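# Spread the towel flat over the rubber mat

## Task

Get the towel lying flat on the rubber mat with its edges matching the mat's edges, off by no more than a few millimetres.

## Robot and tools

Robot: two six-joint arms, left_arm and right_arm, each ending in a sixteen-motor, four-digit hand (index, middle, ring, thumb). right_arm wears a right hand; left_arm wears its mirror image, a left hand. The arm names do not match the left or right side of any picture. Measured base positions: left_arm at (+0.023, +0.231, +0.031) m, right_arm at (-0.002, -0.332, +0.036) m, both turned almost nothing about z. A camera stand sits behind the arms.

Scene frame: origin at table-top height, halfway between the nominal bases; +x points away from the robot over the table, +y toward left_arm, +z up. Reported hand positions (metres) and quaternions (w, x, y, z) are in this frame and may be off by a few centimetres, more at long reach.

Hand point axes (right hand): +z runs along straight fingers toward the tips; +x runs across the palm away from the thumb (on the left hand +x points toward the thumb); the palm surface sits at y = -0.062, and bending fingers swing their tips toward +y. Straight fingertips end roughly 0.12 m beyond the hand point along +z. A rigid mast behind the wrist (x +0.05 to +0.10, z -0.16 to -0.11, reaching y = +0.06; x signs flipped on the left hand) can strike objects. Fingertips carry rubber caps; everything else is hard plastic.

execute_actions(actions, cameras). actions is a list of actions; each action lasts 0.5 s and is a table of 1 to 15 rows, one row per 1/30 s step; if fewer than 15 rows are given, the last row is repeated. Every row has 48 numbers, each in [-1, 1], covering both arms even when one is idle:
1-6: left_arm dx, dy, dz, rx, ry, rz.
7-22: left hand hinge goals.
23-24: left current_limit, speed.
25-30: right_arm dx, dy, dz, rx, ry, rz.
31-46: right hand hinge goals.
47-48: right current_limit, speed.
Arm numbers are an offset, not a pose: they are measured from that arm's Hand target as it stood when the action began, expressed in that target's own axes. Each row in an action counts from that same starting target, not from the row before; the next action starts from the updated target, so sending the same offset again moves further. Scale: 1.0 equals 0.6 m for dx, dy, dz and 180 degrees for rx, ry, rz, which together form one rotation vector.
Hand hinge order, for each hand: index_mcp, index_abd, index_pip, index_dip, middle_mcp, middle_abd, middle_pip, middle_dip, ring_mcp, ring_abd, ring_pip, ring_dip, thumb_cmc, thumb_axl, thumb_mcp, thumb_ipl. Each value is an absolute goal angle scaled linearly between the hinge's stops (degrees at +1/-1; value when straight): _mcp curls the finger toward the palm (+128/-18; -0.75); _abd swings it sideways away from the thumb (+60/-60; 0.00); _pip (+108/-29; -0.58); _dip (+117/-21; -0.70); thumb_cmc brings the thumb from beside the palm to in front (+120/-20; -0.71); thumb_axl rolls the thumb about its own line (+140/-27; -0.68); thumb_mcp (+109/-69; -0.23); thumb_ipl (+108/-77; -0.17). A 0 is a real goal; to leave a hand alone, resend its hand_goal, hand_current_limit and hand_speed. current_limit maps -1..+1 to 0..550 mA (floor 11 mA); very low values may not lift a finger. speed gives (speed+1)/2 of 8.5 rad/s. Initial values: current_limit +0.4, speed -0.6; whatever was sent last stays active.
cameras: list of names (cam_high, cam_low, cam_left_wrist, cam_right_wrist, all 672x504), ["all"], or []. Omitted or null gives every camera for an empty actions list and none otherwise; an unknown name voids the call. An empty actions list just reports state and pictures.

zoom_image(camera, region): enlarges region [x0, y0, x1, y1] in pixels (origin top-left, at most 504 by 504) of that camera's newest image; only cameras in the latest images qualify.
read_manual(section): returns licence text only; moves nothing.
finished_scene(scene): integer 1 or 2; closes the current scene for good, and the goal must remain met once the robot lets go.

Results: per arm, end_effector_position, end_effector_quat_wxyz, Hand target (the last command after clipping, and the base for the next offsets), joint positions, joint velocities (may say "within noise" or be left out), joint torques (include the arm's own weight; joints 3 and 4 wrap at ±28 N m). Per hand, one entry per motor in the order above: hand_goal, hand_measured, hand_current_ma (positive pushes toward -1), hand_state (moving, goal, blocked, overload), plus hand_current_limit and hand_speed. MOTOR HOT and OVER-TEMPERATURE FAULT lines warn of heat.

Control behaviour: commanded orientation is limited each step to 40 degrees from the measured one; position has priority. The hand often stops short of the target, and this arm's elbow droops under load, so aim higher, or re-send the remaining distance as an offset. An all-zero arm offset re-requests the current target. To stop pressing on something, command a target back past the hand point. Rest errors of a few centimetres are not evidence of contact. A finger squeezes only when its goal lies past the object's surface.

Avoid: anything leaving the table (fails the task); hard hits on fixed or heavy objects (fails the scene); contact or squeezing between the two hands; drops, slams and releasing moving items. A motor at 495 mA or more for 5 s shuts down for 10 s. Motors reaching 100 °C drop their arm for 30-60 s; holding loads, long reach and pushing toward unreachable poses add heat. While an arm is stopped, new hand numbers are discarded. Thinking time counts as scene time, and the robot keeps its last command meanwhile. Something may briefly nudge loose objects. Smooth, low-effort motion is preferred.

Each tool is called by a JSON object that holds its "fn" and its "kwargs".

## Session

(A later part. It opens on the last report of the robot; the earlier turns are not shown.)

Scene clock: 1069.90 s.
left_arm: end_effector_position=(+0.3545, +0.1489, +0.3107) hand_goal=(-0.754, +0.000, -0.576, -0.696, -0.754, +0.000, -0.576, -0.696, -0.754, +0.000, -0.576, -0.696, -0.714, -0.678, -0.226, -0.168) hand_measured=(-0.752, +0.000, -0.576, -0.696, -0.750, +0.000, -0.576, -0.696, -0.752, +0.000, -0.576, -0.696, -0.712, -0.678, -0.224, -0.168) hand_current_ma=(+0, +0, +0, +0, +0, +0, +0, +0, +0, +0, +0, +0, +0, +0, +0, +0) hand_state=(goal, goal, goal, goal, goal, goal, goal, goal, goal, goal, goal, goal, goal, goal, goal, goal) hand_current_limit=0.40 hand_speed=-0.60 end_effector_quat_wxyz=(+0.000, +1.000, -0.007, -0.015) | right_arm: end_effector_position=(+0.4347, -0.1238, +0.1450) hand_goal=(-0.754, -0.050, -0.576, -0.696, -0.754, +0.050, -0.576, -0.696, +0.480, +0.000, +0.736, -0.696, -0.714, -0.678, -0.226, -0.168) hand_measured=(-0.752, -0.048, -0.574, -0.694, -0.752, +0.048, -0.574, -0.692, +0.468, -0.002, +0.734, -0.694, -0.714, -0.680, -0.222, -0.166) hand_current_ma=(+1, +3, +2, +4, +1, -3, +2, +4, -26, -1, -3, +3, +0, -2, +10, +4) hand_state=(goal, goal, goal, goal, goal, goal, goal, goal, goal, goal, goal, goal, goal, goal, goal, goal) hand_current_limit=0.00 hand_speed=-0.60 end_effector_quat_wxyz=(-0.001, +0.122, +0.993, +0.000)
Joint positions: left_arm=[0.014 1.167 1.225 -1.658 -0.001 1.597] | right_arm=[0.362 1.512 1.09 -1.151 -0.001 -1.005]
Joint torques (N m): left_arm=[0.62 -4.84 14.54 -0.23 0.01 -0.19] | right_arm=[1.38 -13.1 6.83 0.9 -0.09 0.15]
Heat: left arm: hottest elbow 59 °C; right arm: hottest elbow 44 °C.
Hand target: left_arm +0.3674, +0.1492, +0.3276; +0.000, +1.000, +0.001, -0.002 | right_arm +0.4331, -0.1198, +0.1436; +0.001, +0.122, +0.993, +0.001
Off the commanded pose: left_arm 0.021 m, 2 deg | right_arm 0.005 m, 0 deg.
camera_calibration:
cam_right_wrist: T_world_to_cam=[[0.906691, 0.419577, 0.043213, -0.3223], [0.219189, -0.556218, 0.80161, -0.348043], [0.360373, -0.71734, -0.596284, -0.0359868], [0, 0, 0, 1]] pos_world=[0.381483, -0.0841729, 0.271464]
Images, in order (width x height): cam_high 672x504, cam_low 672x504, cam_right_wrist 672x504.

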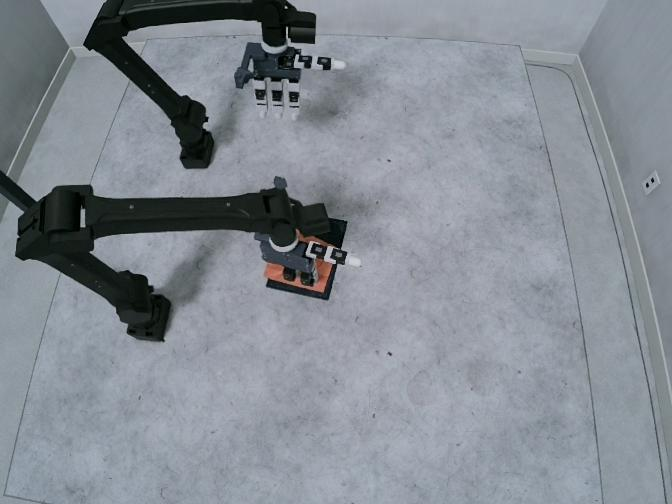

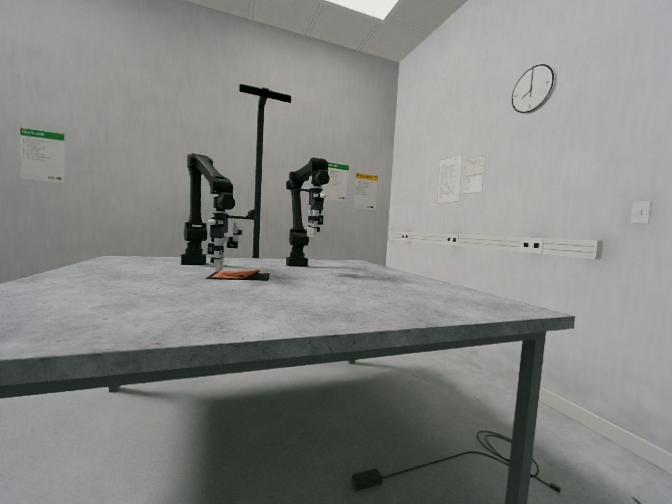

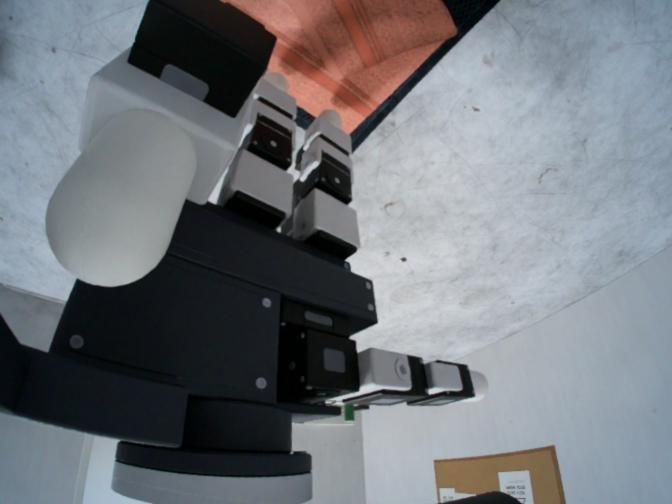

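{"fn": "execute_actions", "kwargs": {"actions": [[[0,0,0,0,0,0,-0.754,0,-0.576,-0.696,-0.754,0,-0.576,-0.696,-0.754,0,-0.576,-0.696,-0.714,-0.678,-0.226,-0.168,0.4,-0.6,0.0162,-0.004,0.01,0,0,0,-0.754,-0.05,-0.576,-0.696,-0.754,0.05,-0.576,-0.696,0.48,0,0.737,-0.696,-0.714,-0.678,-0.226,-0.168,0,-0.6]],[[0,0,0,0,0,0,-0.754,0,-0.576,-0.696,-0.754,0,-0.576,-0.696,-0.754,0,-0.576,-0.696,-0.714,-0.678,-0.226,-0.168,0.4,-0.6,0,0,0.0133,0,0,0,-0.754,-0.05,-0.576,-0.696,-0.754,0.05,-0.576,-0.696,0.48,0,0.737,-0.696,-0.714,-0.678,-0.226,-0.168,0,-0.6]]], "cameras": ["cam_high","cam_low","cam_right_wrist"]}}

{"fn": "zoom_image", "kwargs": {"camera": "cam_right_wrist", "region": [200, 0, 504, 220]}}

{"fn": "zoom_image", "kwargs": {"camera": "cam_low", "region": [170, 220, 290, 300]}}

Scene clock: 1078.17 s.
left_arm: end_effector_position=(+0.3545, +0.1489, +0.3107) hand_goal=(-0.754, +0.000, -0.576, -0.696, -0.754, +0.000, -0.576, -0.696, -0.754, +0.000, -0.576, -0.696, -0.714, -0.678, -0.226, -0.168) hand_measured=(-0.752, +0.000, -0.576, -0.696, -0.750, +0.000, -0.576, -0.696, -0.752, +0.000, -0.576, -0.696, -0.712, -0.678, -0.224, -0.168) hand_current_ma=(+0, +0, +0, +0, +0, +0, +0, +0, +0, +0, +0, +0, +0, +0, +0, +0) hand_state=(goal, goal, goal, goal, goal, goal, goal, goal, goal, goal, goal, goal, goal, goal, goal, goal) hand_current_limit=0.40 hand_speed=-0.60 end_effector_quat_wxyz=(+0.000, +1.000, -0.007, -0.015) | right_arm: end_effector_position=(+0.4260, -0.1243, +0.1309) hand_goal=(-0.754, -0.050, -0.576, -0.696, -0.754, +0.050, -0.576, -0.696, +0.480, +0.000, +0.736, -0.696, -0.714, -0.678, -0.226, -0.168) hand_measured=(-0.754, -0.044, -0.576, -0.694, -0.754, +0.050, -0.574, -0.694, +0.468, -0.002, +0.734, -0.694, -0.714, -0.680, -0.222, -0.166) hand_current_ma=(-1, +9, +0, +1, +1, +0, +1, +2, -26, -1, -3, +3, +0, -2, +10, +4) hand_state=(goal, goal, goal, goal, goal, goal, goal, goal, goal, goal, goal, goal, goal, goal, goal, goal) hand_current_limit=0.00 hand_speed=-0.60 end_effector_quat_wxyz=(-0.003, +0.123, +0.992, -0.001)
Joint positions: left_arm=[0.014 1.167 1.225 -1.658 -0.001 1.597] | right_arm=[0.368 1.509 1.047 -1.115 -0.001 -0.997]
Joint torques (N m): left_arm=[0.67 -4.66 14.6 -0.32 0.02 -0.17] | right_arm=[1.55 -13.22 6.28 1.09 -0.09 0.14]
Heat: left arm: hottest elbow 59 °C; right arm: hottest elbow 43 °C.
Hand target: left_arm +0.3674, +0.1492, +0.3276; +0.000, +1.000, +0.001, -0.002 | right_arm +0.4231, -0.1197, +0.1297; +0.001, +0.121, +0.993, +0.001
Off the commanded pose: left_arm 0.021 m, 2 deg | right_arm 0.005 m, 1 deg.
camera_calibration:
cam_right_wrist: T_world_to_cam=[[0.907805, 0.417578, 0.0389666, -0.313814], [0.221162, -0.555593, 0.801501, -0.335757], [0.356338, -0.718989, -0.596723, -0.0400101], [0, 0, 0, 1]] pos_world=[0.373396, -0.0842693, 0.257463]
Images, in order (width x height): cam_high 672x504, cam_low 672x504, cam_right_wrist 672x504.

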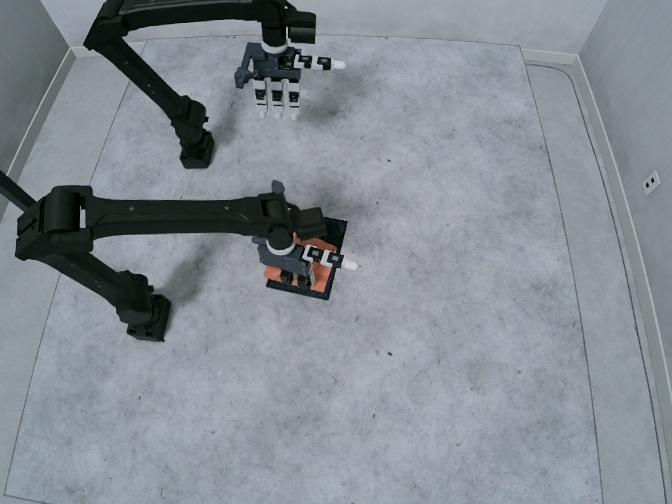

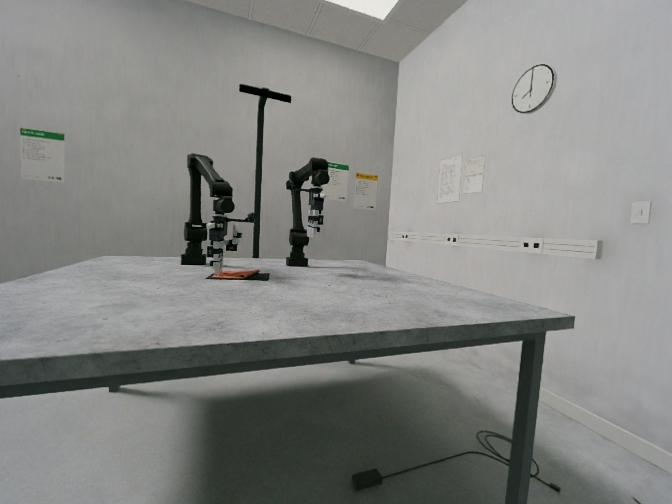

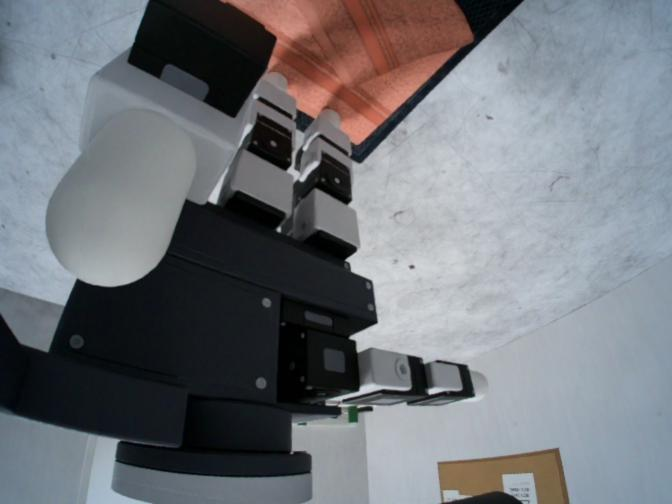

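Scaled by 1.658 from the camera's 672x504 image, which has a finer 960x720 frame.

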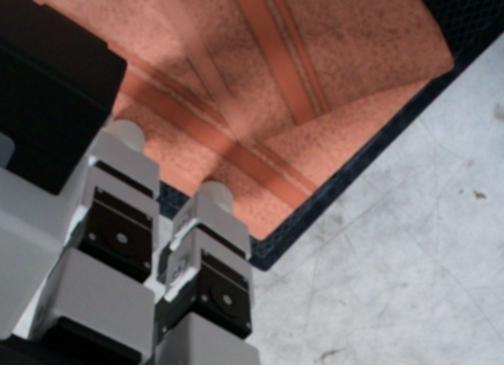

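Scaled by 4.200.

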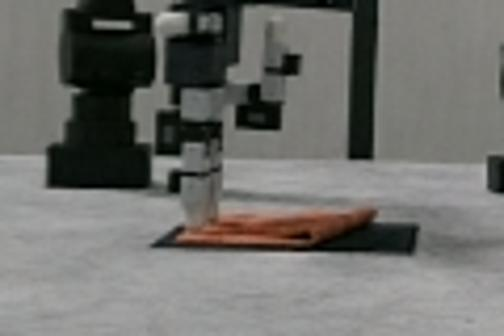

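{"fn": "execute_actions", "kwargs": {"actions": [[[0,0,0,0,0,0,-0.754,0,-0.576,-0.696,-0.754,0,-0.576,-0.696,-0.754,0,-0.576,-0.696,-0.714,-0.678,-0.226,-0.168,0.4,-0.6,0,0,0.0133,0,0,0,-0.754,-0.05,-0.576,-0.696,-0.754,0.05,-0.576,-0.696,0.48,0,0.737,-0.696,-0.714,-0.678,-0.226,-0.168,0.4,-0.8]],[[0,0,0,0,0,0,-0.754,0,-0.576,-0.696,-0.754,0,-0.576,-0.696,-0.754,0,-0.576,-0.696,-0.714,-0.678,-0.226,-0.168,0.4,-0.6,0,0,0,0,0,0,-0.754,0.05,-0.576,-0.696,-0.754,-0.05,-0.576,-0.696,0.48,0,0.737,-0.696,-0.714,-0.678,-0.226,-0.168,0.4,-0.8]],[[0,0,0,0,0,0,-0.754,0,-0.576,-0.696,-0.754,0,-0.576,-0.696,-0.754,0,-0.576,-0.696,-0.714,-0.678,-0.226,-0.168,0.4,-0.6,0,0,0,0,0,0,-0.754,0.13,-0.576,-0.696,-0.754,-0.13,-0.576,-0.696,0.48,0,0.737,-0.696,-0.714,-0.678,-0.226,-0.168,0.4,-0.8]]], "cameras": ["cam_high","cam_low","cam_right_wrist"]}}

{"fn": "zoom_image", "kwargs": {"camera": "cam_right_wrist", "region": [200, 0, 504, 220]}}

{"fn": "zoom_image", "kwargs": {"camera": "cam_low", "region": [170, 220, 290, 300]}}

Scene clock: 1088.33 s.
left_arm: end_effector_position=(+0.3545, +0.1489, +0.3107) hand_goal=(-0.754, +0.000, -0.576, -0.696, -0.754, +0.000, -0.576, -0.696, -0.754, +0.000, -0.576, -0.696, -0.714, -0.678, -0.226, -0.168) hand_measured=(-0.752, +0.000, -0.576, -0.696, -0.750, +0.000, -0.576, -0.696, -0.752, +0.000, -0.576, -0.696, -0.712, -0.678, -0.224, -0.168) hand_current_ma=(+0, +0, +0, +0, +0, +0, +0, +0, +0, +0, +0, +0, +0, +0, +0, +0) hand_state=(goal, goal, goal, goal, goal, goal, goal, goal, goal, goal, goal, goal, goal, goal, goal, goal) hand_current_limit=0.40 hand_speed=-0.60 end_effector_quat_wxyz=(+0.000, +1.000, -0.007, -0.015) | right_arm: end_effector_position=(+0.4290, -0.1231, +0.1309) hand_goal=(-0.754, +0.130, -0.576, -0.696, -0.754, -0.130, -0.576, -0.696, +0.480, +0.000, +0.736, -0.696, -0.714, -0.678, -0.226, -0.168) hand_measured=(-0.760, +0.084, -0.582, -0.698, -0.756, -0.072, -0.578, -0.696, +0.468, -0.002, +0.734, -0.694, -0.714, -0.680, -0.222, -0.166) hand_current_ma=(-12, -106, -8, -3, -3, +144, -2, +0, -26, -1, -3, +3, +0, -2, +10, +4) hand_state=(goal, blocked, goal, goal, goal, blocked, goal, goal, goal, goal, goal, goal, goal, goal, goal, goal) hand_current_limit=0.40 hand_speed=-0.80 end_effector_quat_wxyz=(+0.007, +0.123, +0.992, +0.003)
Joint positions: left_arm=[0.014 1.167 1.225 -1.658 -0.001 1.597] | right_arm=[0.369 1.506 1.04 -1.09 0 -0.995]
Joint torques (N m): left_arm=[0.67 -4.84 14.61 -0.29 0 -0.18] | right_arm=[1.49 -12.04 5.97 0.98 -0.11 0.13]
Heat: left arm: hottest elbow 59 °C; right arm: hottest elbow 43 °C.
Hand target: left_arm +0.3674, +0.1492, +0.3276; +0.000, +1.000, +0.001, -0.002 | right_arm +0.4231, -0.1197, +0.1215; +0.001, +0.121, +0.993, +0.001
Off the commanded pose: left_arm 0.021 m, 2 deg | right_arm 0.012 m, 1 deg.
camera_calibration:
cam_right_wrist: T_world_to_cam=[[0.90715, 0.416551, 0.0596985, -0.319521], [0.204614, -0.560599, 0.80241, -0.329473], [0.367711, -0.715691, -0.59378, -0.045099], [0, 0, 0, 1]] pos_world=[0.373851, -0.0838828, 0.256669]
Images, in order (width x height): cam_high 672x504, cam_low 672x504, cam_right_wrist 672x504.

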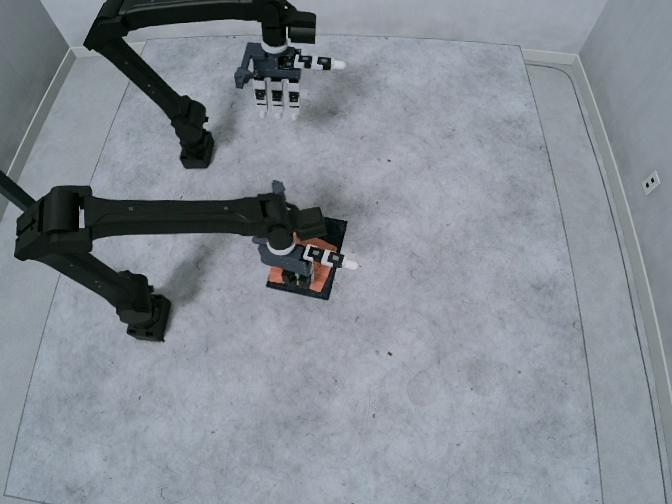

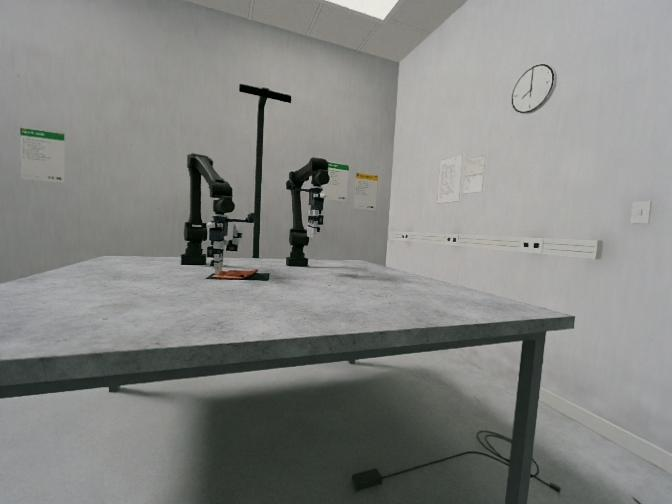

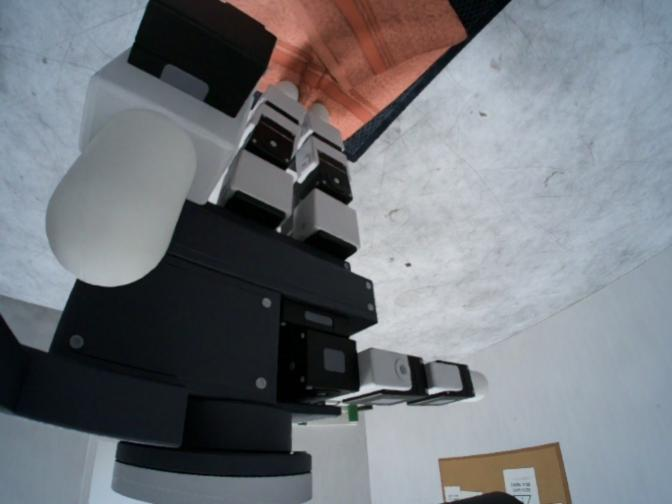

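Scaled by 1.658 from the camera's 672x504 image, which has a finer 960x720 frame.

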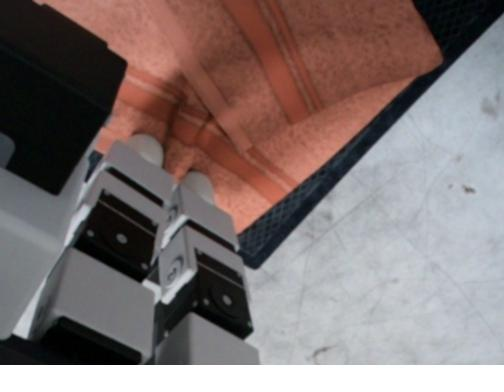

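Scaled by 4.200.

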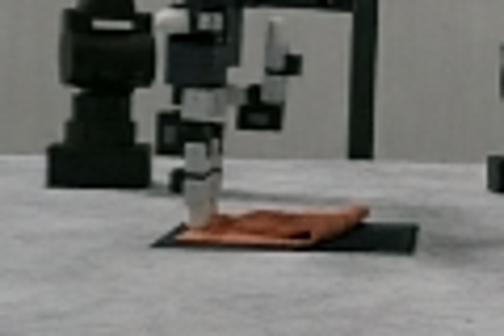

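{"fn": "execute_actions", "kwargs": {"actions": [[[0,0,0,0,0,0,-0.754,0,-0.576,-0.696,-0.754,0,-0.576,-0.696,-0.754,0,-0.576,-0.696,-0.714,-0.678,-0.226,-0.168,0.4,-0.6,0,0,0,0,0,0,-0.754,0.2,-0.576,-0.696,-0.754,-0.2,-0.576,-0.696,0.48,0,0.737,-0.696,-0.714,-0.678,-0.226,-0.168,0.4,-0.8]],[[0,0,0,0,0,0,-0.754,0,-0.576,-0.696,-0.754,0,-0.576,-0.696,-0.754,0,-0.576,-0.696,-0.714,-0.678,-0.226,-0.168,0.4,-0.6,0,0,0,0,0,0,-0.754,0.3,-0.576,-0.696,-0.754,-0.3,-0.576,-0.696,0.48,0,0.737,-0.696,-0.714,-0.678,-0.226,-0.168,0.4,-0.8]]], "cameras": ["cam_low","cam_right_wrist"]}}

{"fn": "zoom_image", "kwargs": {"camera": "cam_right_wrist", "region": [200, 0, 420, 160]}}

{"fn": "zoom_image", "kwargs": {"camera": "cam_low", "region": [170, 220, 290, 300]}}

Scene clock: 1094.20 s.
left_arm: end_effector_position=(+0.3545, +0.1489, +0.3107) hand_goal=(-0.754, +0.000, -0.576, -0.696, -0.754, +0.000, -0.576, -0.696, -0.754, +0.000, -0.576, -0.696, -0.714, -0.678, -0.226, -0.168) hand_measured=(-0.752, +0.000, -0.576, -0.696, -0.750, +0.000, -0.576, -0.696, -0.752, +0.000, -0.576, -0.696, -0.712, -0.678, -0.224, -0.168) hand_current_ma=(+0, +0, +0, +0, +0, +0, +0, +0, +0, +0, +0, +0, +0, +0, +0, +0) hand_state=(goal, goal, goal, goal, goal, goal, goal, goal, goal, goal, goal, goal, goal, goal, goal, goal) hand_current_limit=0.40 hand_speed=-0.60 end_effector_quat_wxyz=(+0.000, +1.000, -0.007, -0.015) | right_arm: end_effector_position=(+0.4290, -0.1231, +0.1309) hand_goal=(-0.754, +0.300, -0.576, -0.696, -0.754, -0.300, -0.576, -0.696, +0.480, +0.000, +0.736, -0.696, -0.714, -0.678, -0.226, -0.168) hand_measured=(-0.760, +0.104, -0.582, -0.698, -0.754, -0.090, -0.578, -0.696, +0.468, -0.002, +0.734, -0.694, -0.714, -0.680, -0.222, -0.166) hand_current_ma=(-12, -385, -8, -3, -1, +385, -2, +0, -26, -1, -3, +3, +0, -2, +10, +4) hand_state=(goal, blocked, goal, goal, goal, blocked, goal, goal, goal, goal, goal, goal, goal, goal, goal, goal) hand_current_limit=0.40 hand_speed=-0.80 end_effector_quat_wxyz=(+0.007, +0.123, +0.992, +0.003)
Joint positions: left_arm=[0.014 1.167 1.225 -1.658 -0.001 1.597] | right_arm=[0.369 1.506 1.04 -1.09 0 -0.995]
Joint torques (N m): left_arm=[1.08 -4.78 14.61 -0.24 0.02 -0.21] | right_arm=[1.49 -11.99 5.96 1.01 -0.1 0.13]
Heat: left arm: hottest elbow 59 °C; right arm: hottest elbow 43 °C.
Hand target: left_arm +0.3674, +0.1492, +0.3276; +0.000, +1.000, +0.001, -0.002 | right_arm +0.4231, -0.1197, +0.1215; +0.001, +0.121, +0.993, +0.001
Off the commanded pose: left_arm 0.021 m, 2 deg | right_arm 0.012 m, 1 deg.
camera_calibration:
cam_right_wrist: T_world_to_cam=[[0.90715, 0.416551, 0.0596985, -0.319521], [0.204614, -0.560599, 0.80241, -0.329473], [0.367711, -0.715691, -0.59378, -0.045099], [0, 0, 0, 1]] pos_world=[0.373851, -0.0838828, 0.256669]
Images, in order (width x height): cam_low 672x504, cam_right_wrist 672x504.

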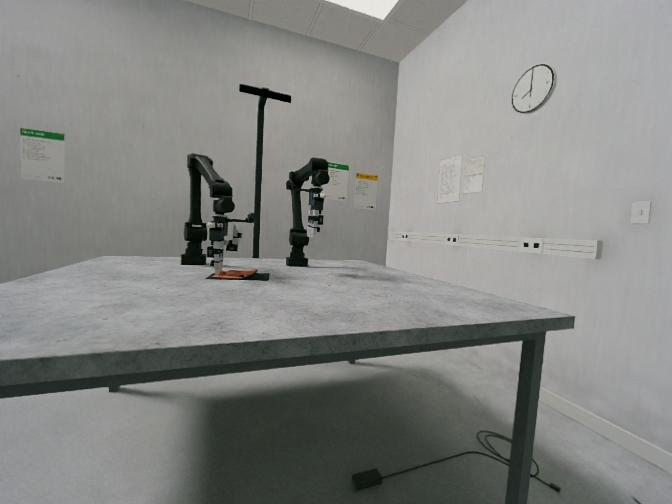

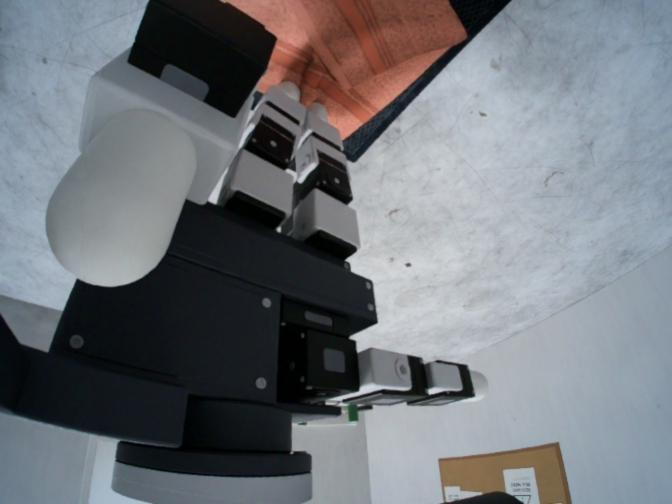

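Scaled by 2.291 from the camera's 672x504 image, which has a finer 960x720 frame.

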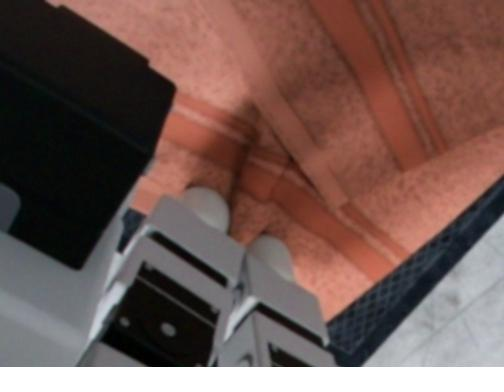

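Scaled by 4.200.

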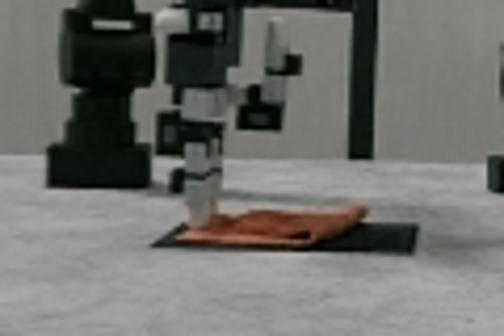

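{"fn": "execute_actions", "kwargs": {"actions": [[[0,0,0,0,0,0,-0.754,0,-0.576,-0.696,-0.754,0,-0.576,-0.696,-0.754,0,-0.576,-0.696,-0.714,-0.678,-0.226,-0.168,0.4,-0.6,0,0,-0.03,0,0,0,-0.754,0.3,-0.576,-0.696,-0.754,-0.3,-0.576,-0.696,0.48,0,0.737,-0.696,-0.714,-0.678,-0.226,-0.168,0.4,-0.8]],[[0,0,0,0,0,0,-0.754,0,-0.576,-0.696,-0.754,0,-0.576,-0.696,-0.754,0,-0.576,-0.696,-0.714,-0.678,-0.226,-0.168,0.4,-0.6,0,0,-0.03,0,0,0,-0.754,0.3,-0.576,-0.696,-0.754,-0.3,-0.576,-0.696,0.48,0,0.737,-0.696,-0.714,-0.678,-0.226,-0.168,0.4,-0.8]]], "cameras": ["cam_low","cam_right_wrist"]}}

{"fn": "zoom_image", "kwargs": {"camera": "cam_right_wrist", "region": [200, 0, 420, 160]}}

{"fn": "zoom_image", "kwargs": {"camera": "cam_low", "region": [170, 220, 290, 300]}}

Scene clock: 1114.40 s.
left_arm: end_effector_position=(+0.3545, +0.1489, +0.3107) hand_goal=(-0.754, +0.000, -0.576, -0.696, -0.754, +0.000, -0.576, -0.696, -0.754, +0.000, -0.576, -0.696, -0.714, -0.678, -0.226, -0.168) hand_measured=(-0.752, +0.000, -0.576, -0.696, -0.750, +0.000, -0.576, -0.696, -0.752, +0.000, -0.576, -0.696, -0.712, -0.678, -0.224, -0.168) hand_current_ma=(+0, +0, +0, +0, +0, +0, +0, +0, +0, +0, +0, +0, +0, +0, +0, +0) hand_state=(goal, goal, goal, goal, goal, goal, goal, goal, goal, goal, goal, goal, goal, goal, goal, goal) hand_current_limit=0.40 hand_speed=-0.60 end_effector_quat_wxyz=(+0.000, +1.000, -0.007, -0.015) | right_arm: end_effector_position=(+0.4110, -0.1292, +0.1362) hand_goal=(-0.754, +0.300, -0.576, -0.696, -0.754, -0.300, -0.576, -0.696, +0.480, +0.000, +0.736, -0.696, -0.714, -0.678, -0.226, -0.168) hand_measured=(-0.756, +0.104, -0.578, -0.698, -0.748, -0.096, -0.574, -0.696, +0.468, -0.002, +0.734, -0.694, -0.714, -0.680, -0.222, -0.166) hand_current_ma=(-2, -385, -3, -3, +8, +385, +2, +0, -26, -1, -3, +3, +0, -2, +10, +4) hand_state=(goal, blocked, goal, goal, goal, blocked, goal, goal, goal, goal, goal, goal, goal, goal, goal, goal) hand_current_limit=0.40 hand_speed=-0.80 end_effector_quat_wxyz=(-0.019, +0.123, +0.992, -0.009)
Joint positions: left_arm=[0.014 1.167 1.225 -1.658 -0.001 1.597] | right_arm=[0.369 1.483 1.04 -1.169 0 -0.995]
Joint torques (N m): left_arm=[0.73 -4.78 14.67 -0.27 0.03 -0.19] | right_arm=[1.49 -13.51 10.13 0.08 -0.13 0.12]
Heat: left arm: hottest elbow 59 °C; right arm: hottest elbow 42 °C.
Hand target: left_arm +0.3674, +0.1492, +0.3276; +0.000, +1.000, +0.001, -0.002 | right_arm +0.4230, -0.1198, +0.1575; +0.001, +0.121, +0.993, +0.001
Off the commanded pose: left_arm 0.021 m, 2 deg | right_arm 0.026 m, 3 deg.
camera_calibration:
cam_right_wrist: T_world_to_cam=[[0.908843, 0.417121, 0.00364396, -0.294108], [0.247386, -0.546008, 0.800422, -0.348867], [0.335863, -0.726557, -0.599425, -0.0273019], [0, 0, 0, 1]] pos_world=[0.362772, -0.0876416, 0.263947]
Images, in order (width x height): cam_low 672x504, cam_right_wrist 672x504.

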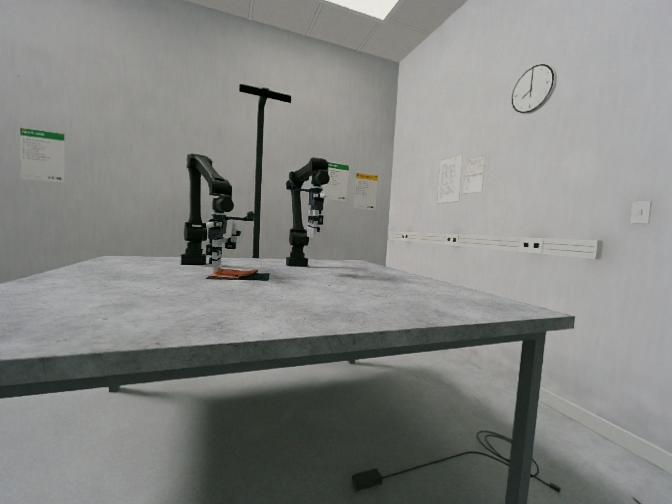

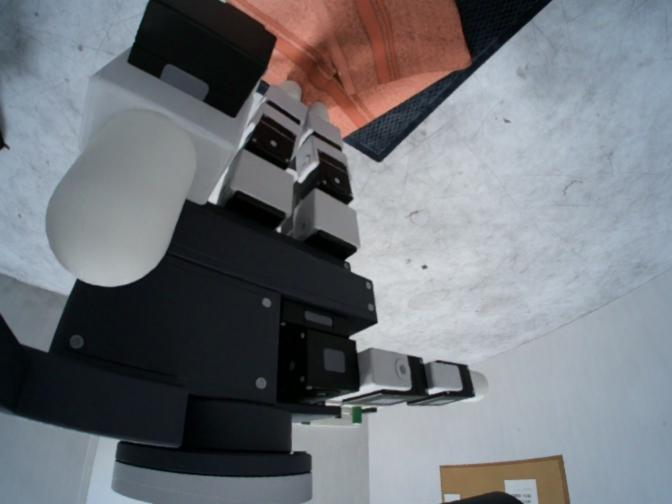

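Scaled by 2.291 from the camera's 672x504 image, which has a finer 960x720 frame.

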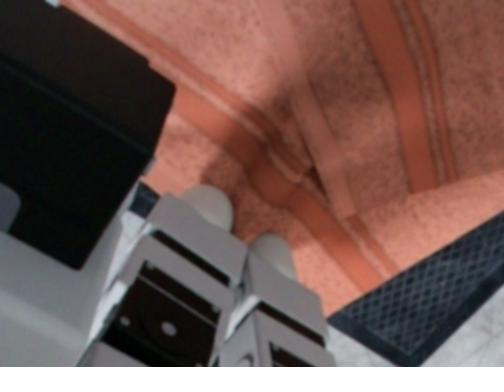

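Scaled by 4.200.

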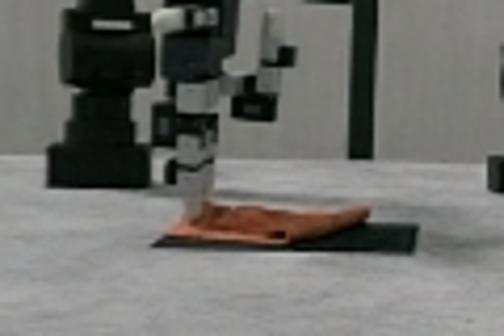

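{"fn": "execute_actions", "kwargs": {"actions": [[[0,0,0,0,0,0,-0.754,0,-0.576,-0.696,-0.754,0,-0.576,-0.696,-0.754,0,-0.576,-0.696,-0.714,-0.678,-0.226,-0.168,0.4,-0.6,-0.015,0.004,-0.05,0,0,0,-0.754,0.3,-0.576,-0.696,-0.754,-0.3,-0.576,-0.696,0.48,0,0.737,-0.696,-0.714,-0.678,-0.226,-0.168,0.4,-0.8]]], "cameras": ["cam_low","cam_right_wrist"]}}

{"fn": "zoom_image", "kwargs": {"camera": "cam_right_wrist", "region": [200, 0, 420, 160]}}

{"fn": "zoom_image", "kwargs": {"camera": "cam_low", "region": [170, 220, 290, 300]}}

Scene clock: 1119.17 s.
left_arm: end_effector_position=(+0.3545, +0.1489, +0.3107) hand_goal=(-0.754, +0.000, -0.576, -0.696, -0.754, +0.000, -0.576, -0.696, -0.754, +0.000, -0.576, -0.696, -0.714, -0.678, -0.226, -0.168) hand_measured=(-0.752, +0.000, -0.576, -0.696, -0.750, +0.000, -0.576, -0.696, -0.752, +0.000, -0.576, -0.696, -0.712, -0.678, -0.224, -0.168) hand_current_ma=(+0, +0, +0, +0, +0, +0, +0, +0, +0, +0, +0, +0, +0, +0, +0, +0) hand_state=(goal, goal, goal, goal, goal, goal, goal, goal, goal, goal, goal, goal, goal, goal, goal, goal) hand_current_limit=0.40 hand_speed=-0.60 end_effector_quat_wxyz=(+0.000, +1.000, -0.007, -0.015) | right_arm: end_effector_position=(+0.4153, -0.1278, +0.1627) hand_goal=(-0.754, +0.300, -0.576, -0.696, -0.754, -0.300, -0.576, -0.696, +0.480, +0.000, +0.736, -0.696, -0.714, -0.678, -0.226, -0.168) hand_measured=(-0.756, +0.104, -0.578, -0.698, -0.748, -0.096, -0.574, -0.696, +0.468, -0.002, +0.734, -0.694, -0.714, -0.680, -0.222, -0.166) hand_current_ma=(-2, -385, -3, -3, +8, +385, +2, +0, -26, -1, -3, +3, +0, -2, +10, +4) hand_state=(goal, blocked, goal, goal, goal, blocked, goal, goal, goal, goal, goal, goal, goal, goal, goal, goal) hand_current_limit=0.40 hand_speed=-0.80 end_effector_quat_wxyz=(-0.022, +0.123, +0.992, -0.011)
Joint positions: left_arm=[0.014 1.167 1.225 -1.658 -0.001 1.597] | right_arm=[0.369 1.47 1.102 -1.252 0 -0.995]
Joint torques (N m): left_arm=[0.56 -5.07 14.64 -0.28 0.03 -0.19] | right_arm=[0.91 -13.1 11.38 0.02 -0.11 0.06]
Heat: left arm: hottest elbow 59 °C; right arm: hottest elbow 43 °C.
Hand target: left_arm +0.3674, +0.1492, +0.3276; +0.000, +1.000, +0.001, -0.002 | right_arm +0.4323, -0.1197, +0.1876; +0.001, +0.121, +0.993, +0.001
Off the commanded pose: left_arm 0.021 m, 2 deg | right_arm 0.031 m, 3 deg.
camera_calibration:
cam_right_wrist: T_world_to_cam=[[0.908825, 0.41716, -0.00393645, -0.297394], [0.2532, -0.544074, 0.799921, -0.372422], [0.331553, -0.727985, -0.600092, -0.00998901], [0, 0, 0, 1]] pos_world=[0.367888, -0.0858363, 0.290744]
Images, in order (width x height): cam_low 672x504, cam_right_wrist 672x504.

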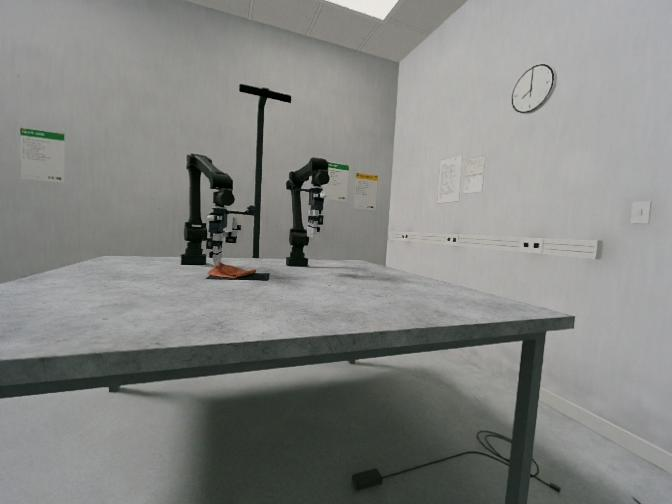

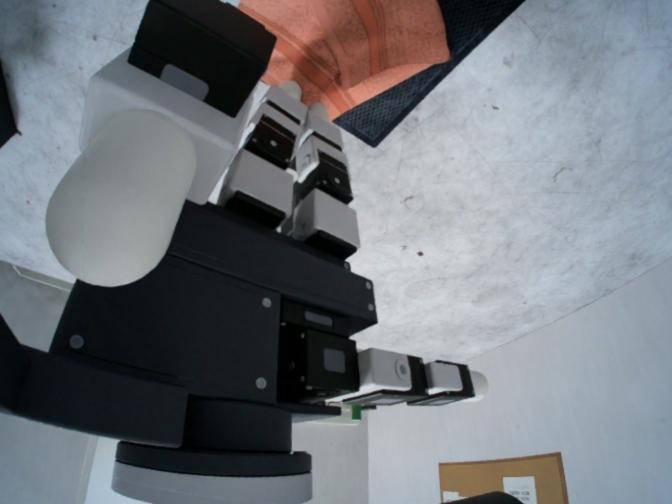

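Scaled by 2.291 from the camera's 672x504 image, which has a finer 960x720 frame.

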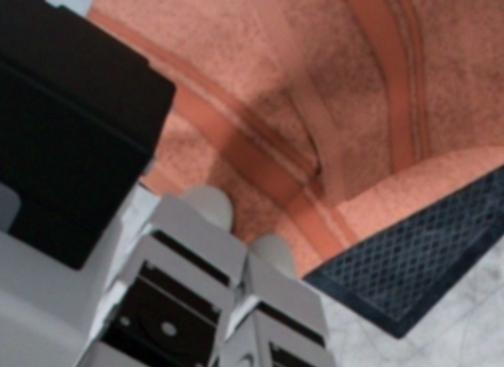

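Scaled by 4.200.

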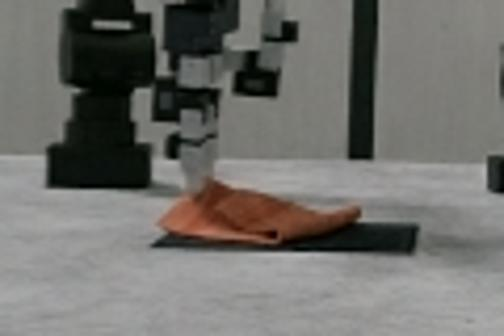

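{"fn": "execute_actions", "kwargs": {"actions": [[[0,0,0,0,0,0,-0.754,0,-0.576,-0.696,-0.754,0,-0.576,-0.696,-0.754,0,-0.576,-0.696,-0.714,-0.678,-0.226,-0.168,0.4,-0.6,0,0,-0.06,0,0,0,-0.754,0.3,-0.576,-0.696,-0.754,-0.3,-0.576,-0.696,0.48,0,0.737,-0.696,-0.714,-0.678,-0.226,-0.168,0.4,-0.8]],[[0,0,0,0,0,0,-0.754,0,-0.576,-0.696,-0.754,0,-0.576,-0.696,-0.754,0,-0.576,-0.696,-0.714,-0.678,-0.226,-0.168,0.4,-0.6,0,0,-0.07,0,0,0,-0.754,0.3,-0.576,-0.696,-0.754,-0.3,-0.576,-0.696,0.48,0,0.737,-0.696,-0.714,-0.678,-0.226,-0.168,0.4,-0.8]],[[0,0,0,0,0,0,-0.754,0,-0.576,-0.696,-0.754,0,-0.576,-0.696,-0.754,0,-0.576,-0.696,-0.714,-0.678,-0.226,-0.168,0.4,-0.6,0,0,-0.07,0,0,0,-0.754,0.3,-0.576,-0.696,-0.754,-0.3,-0.576,-0.696,0.48,0,0.737,-0.696,-0.714,-0.678,-0.226,-0.168,0.4,-0.8]],[[0,0,0,0,0,0,-0.754,0,-0.576,-0.696,-0.754,0,-0.576,-0.696,-0.754,0,-0.576,-0.696,-0.714,-0.678,-0.226,-0.168,0.4,-0.6,0,0,-0.07,0,0,0,-0.754,0.3,-0.576,-0.696,-0.754,-0.3,-0.576,-0.696,0.48,0,0.737,-0.696,-0.714,-0.678,-0.226,-0.168,0.4,-0.8]]], "cameras": ["cam_low","cam_high","cam_left_wrist"]}}

{"fn": "zoom_image", "kwargs": {"camera": "cam_low", "region": [160, 150, 310, 300]}}

Scene clock: 1137.07 s.
left_arm: end_effector_position=(+0.3545, +0.1489, +0.3107) hand_goal=(-0.754, +0.000, -0.576, -0.696, -0.754, +0.000, -0.576, -0.696, -0.754, +0.000, -0.576, -0.696, -0.714, -0.678, -0.226, -0.168) hand_measured=(-0.752, +0.000, -0.576, -0.696, -0.750, +0.000, -0.576, -0.696, -0.752, +0.000, -0.576, -0.696, -0.712, -0.678, -0.224, -0.168) hand_current_ma=(+0, +0, +0, +0, +0, +0, +0, +0, +0, +0, +0, +0, +0, +0, +0, +0) hand_state=(goal, goal, goal, goal, goal, goal, goal, goal, goal, goal, goal, goal, goal, goal, goal, goal) hand_current_limit=0.40 hand_speed=-0.60 end_effector_quat_wxyz=(+0.000, +1.000, -0.007, -0.015) | right_arm: end_effector_position=(+0.4215, -0.1257, +0.3257) hand_goal=(-0.754, +0.300, -0.576, -0.696, -0.754, -0.300, -0.576, -0.696, +0.480, +0.000, +0.736, -0.696, -0.714, -0.678, -0.226, -0.168) hand_measured=(-0.756, +0.104, -0.578, -0.698, -0.748, -0.096, -0.574, -0.696, +0.468, -0.002, +0.734, -0.694, -0.714, -0.680, -0.222, -0.166) hand_current_ma=(-2, -385, -3, -3, +8, +385, +2, +0, -26, -1, -3, +3, +0, -2, +10, +4) hand_state=(goal, blocked, goal, goal, goal, blocked, goal, goal, goal, goal, goal, goal, goal, goal, goal, goal) hand_current_limit=0.40 hand_speed=-0.80 end_effector_quat_wxyz=(-0.019, +0.123, +0.992, -0.009)
Joint positions: left_arm=[0.014 1.167 1.225 -1.658 -0.001 1.597] | right_arm=[0.369 1.418 1.482 -1.677 0 -0.995]
Joint torques (N m): left_arm=[0.44 -4.78 14.64 -0.29 0.02 -0.17] | right_arm=[0.85 -11.93 12.36 0.01 -0.12 0.06]
Heat: left arm: hottest elbow 60 °C; right arm: hottest elbow 44 °C.
Hand target: left_arm +0.3674, +0.1492, +0.3276; +0.000, +1.000, +0.001, -0.002 | right_arm +0.4320, -0.1200, +0.3497; +0.001, +0.121, +0.993, +0.001
Off the commanded pose: left_arm 0.021 m, 2 deg | right_arm 0.027 m, 3 deg.
joint sent to its limit (right arm) — joint 4 (wrist pitch), lower limit. The joint targets still meet the commanded pose.
camera_calibration:
cam_left_wrist: T_world_to_cam=[[-0.743256, 0.664781, 0.075075, 0.103745], [0.443889, 0.406081, 0.798787, -0.532788], [0.500532, 0.627029, -0.596911, 0.0309364], [0, 0, 0, 1]] pos_world=[0.298123, 0.127989, 0.436262]
Images, in order (width x height): cam_high 672x504, cam_low 672x504, cam_left_wrist 672x504.

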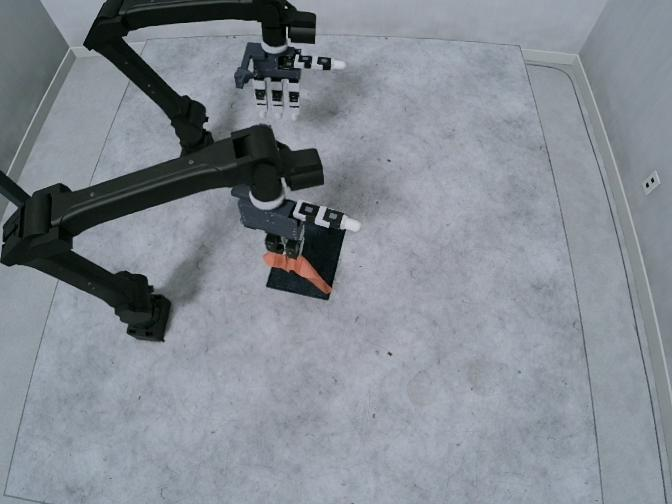

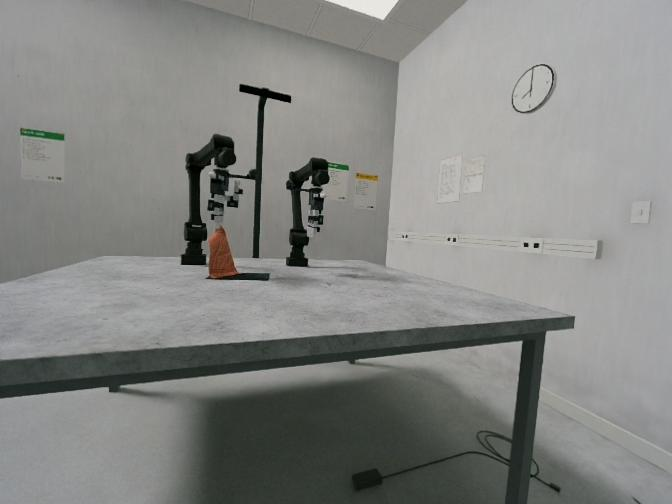

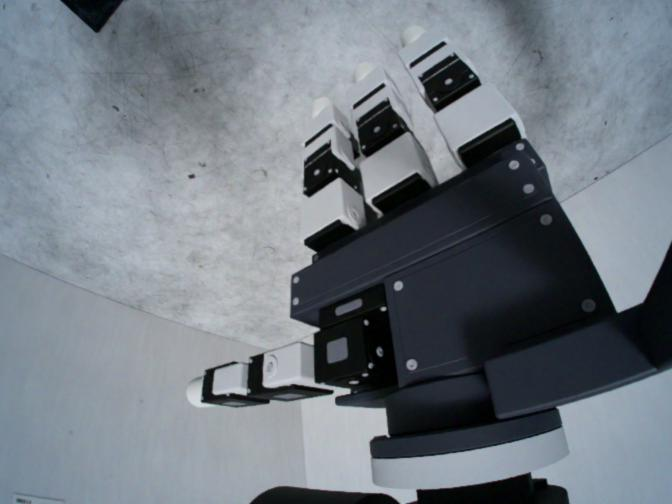

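Scaled by 3.360.

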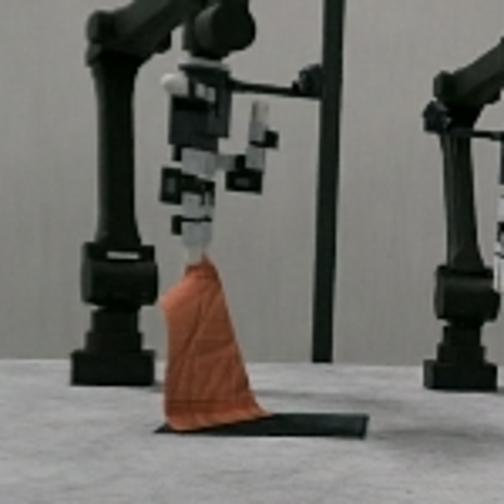

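{"fn": "execute_actions", "kwargs": {"actions": [[[0,0,0,0,0,0,-0.754,0,-0.576,-0.696,-0.754,0,-0.576,-0.696,-0.754,0,-0.576,-0.696,-0.714,-0.678,-0.226,-0.168,0.4,-0.6,0,0,-0.05,-0.024,-0.034,0,-0.754,0.3,-0.576,-0.696,-0.754,-0.3,-0.576,-0.696,0.48,0,0.737,-0.696,-0.714,-0.678,-0.226,-0.168,0.4,-0.8]],[[0,0,0,0,0,0,-0.754,0,-0.576,-0.696,-0.754,0,-0.576,-0.696,-0.754,0,-0.576,-0.696,-0.714,-0.678,-0.226,-0.168,0.4,-0.6,0,0,-0.05,-0.024,-0.034,0,-0.754,0.3,-0.576,-0.696,-0.754,-0.3,-0.576,-0.696,0.48,0,0.737,-0.696,-0.714,-0.678,-0.226,-0.168,0.4,-0.8]],[[0,0,0,0,0,0,-0.754,0,-0.576,-0.696,-0.754,0,-0.576,-0.696,-0.754,0,-0.576,-0.696,-0.714,-0.678,-0.226,-0.168,0.4,-0.6,0,0,-0.05,0,0,0,-0.754,0.3,-0.576,-0.696,-0.754,-0.3,-0.576,-0.696,0.48,0,0.737,-0.696,-0.714,-0.678,-0.226,-0.168,0.4,-0.8]]], "cameras": ["cam_low","cam_high","cam_right_wrist"]}}

{"fn": "zoom_image", "kwargs": {"camera": "cam_low", "region": [160, 150, 310, 300]}}

Scene clock: 1149.87 s.
left_arm: end_effector_position=(+0.3545, +0.1489, +0.3107) hand_goal=(-0.754, +0.000, -0.576, -0.696, -0.754, +0.000, -0.576, -0.696, -0.754, +0.000, -0.576, -0.696, -0.714, -0.678, -0.226, -0.168) hand_measured=(-0.752, +0.000, -0.576, -0.696, -0.750, +0.000, -0.576, -0.696, -0.752, +0.000, -0.576, -0.696, -0.712, -0.678, -0.224, -0.168) hand_current_ma=(+0, +0, +0, +0, +0, +0, +0, +0, +0, +0, +0, +0, +0, +0, +0, +0) hand_state=(goal, goal, goal, goal, goal, goal, goal, goal, goal, goal, goal, goal, goal, goal, goal, goal) hand_current_limit=0.40 hand_speed=-0.60 end_effector_quat_wxyz=(+0.000, +1.000, -0.007, -0.015) | right_arm: end_effector_position=(+0.4142, -0.1265, +0.4077) hand_goal=(-0.754, +0.300, -0.576, -0.696, -0.754, -0.300, -0.576, -0.696, +0.480, +0.000, +0.736, -0.696, -0.714, -0.678, -0.226, -0.168) hand_measured=(-0.756, +0.104, -0.578, -0.698, -0.748, -0.096, -0.574, -0.696, +0.468, -0.002, +0.734, -0.694, -0.714, -0.680, -0.222, -0.166) hand_current_ma=(-2, -385, -3, -3, +8, +385, +2, +0, -26, -1, -3, +3, +0, -2, +10, +4) hand_state=(goal, blocked, goal, goal, goal, blocked, goal, goal, goal, goal, goal, goal, goal, goal, goal, goal) hand_current_limit=0.40 hand_speed=-0.80 end_effector_quat_wxyz=(+0.092, +0.122, +0.987, +0.050)
Joint positions: left_arm=[0.014 1.167 1.225 -1.658 -0.001 1.597] | right_arm=[0.369 1.267 1.497 -1.593 -0.01 -0.995]
Joint torques (N m): left_arm=[0.44 -4.66 14.57 -0.25 0.02 -0.2] | right_arm=[0.38 -10.05 12.85 0.59 -0.22 0.03]
Heat: left arm: hottest elbow 60 °C; right arm: hottest elbow 45 °C.
Hand target: left_arm +0.3674, +0.1492, +0.3276; +0.000, +1.000, +0.001, -0.002 | right_arm +0.4209, -0.1244, +0.4383; +0.116, +0.121, +0.984, +0.063
Off the commanded pose: left_arm 0.021 m, 2 deg | right_arm 0.031 m, 3 deg.
camera_calibration:
cam_right_wrist: T_world_to_cam=[[0.878594, 0.406411, 0.250804, -0.388659], [0.0615588, -0.617163, 0.784423, -0.491087], [0.473585, -0.67375, -0.567254, 0.0729929], [0, 0, 0, 1]] pos_world=[0.337136, -0.0959466, 0.524103]
Images, in order (width x height): cam_high 672x504, cam_low 672x504, cam_right_wrist 672x504.

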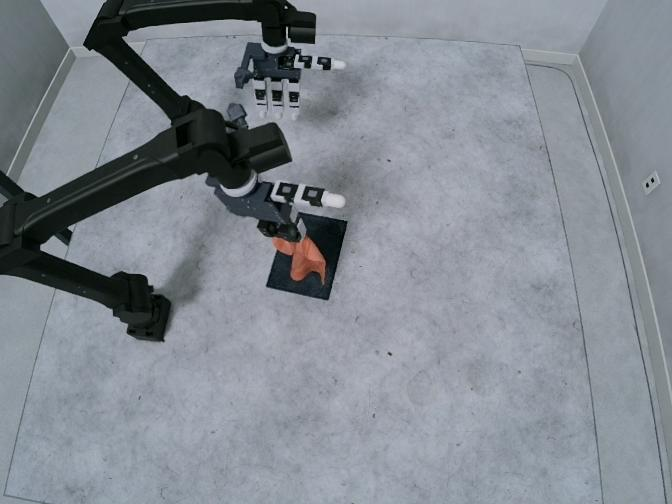

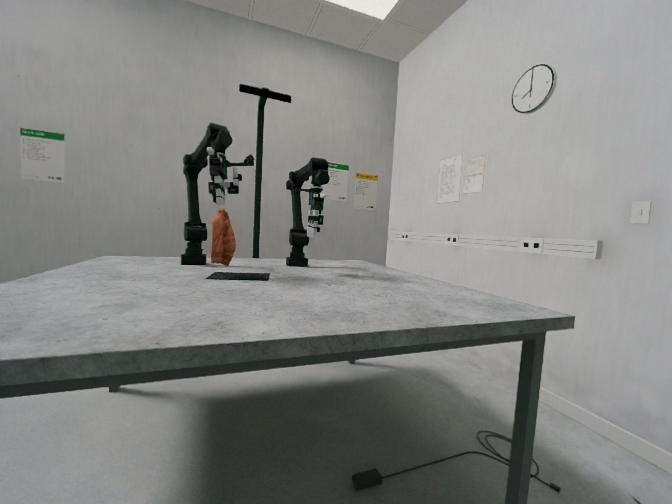

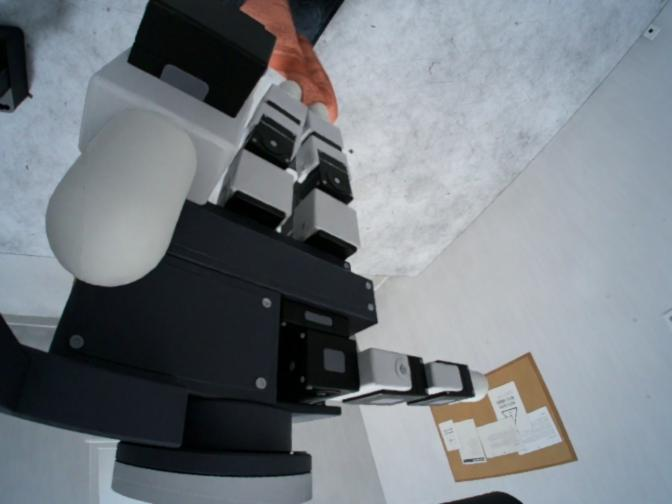

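Scaled by 3.360.

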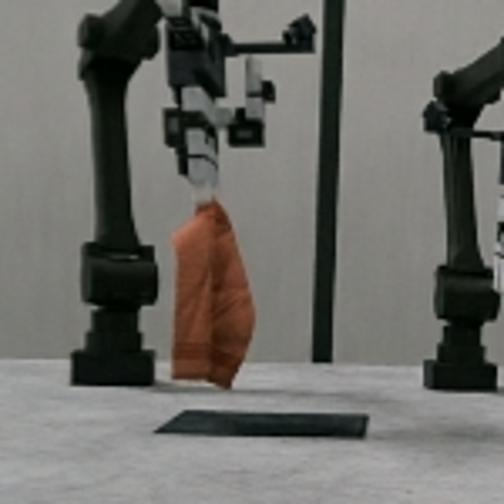

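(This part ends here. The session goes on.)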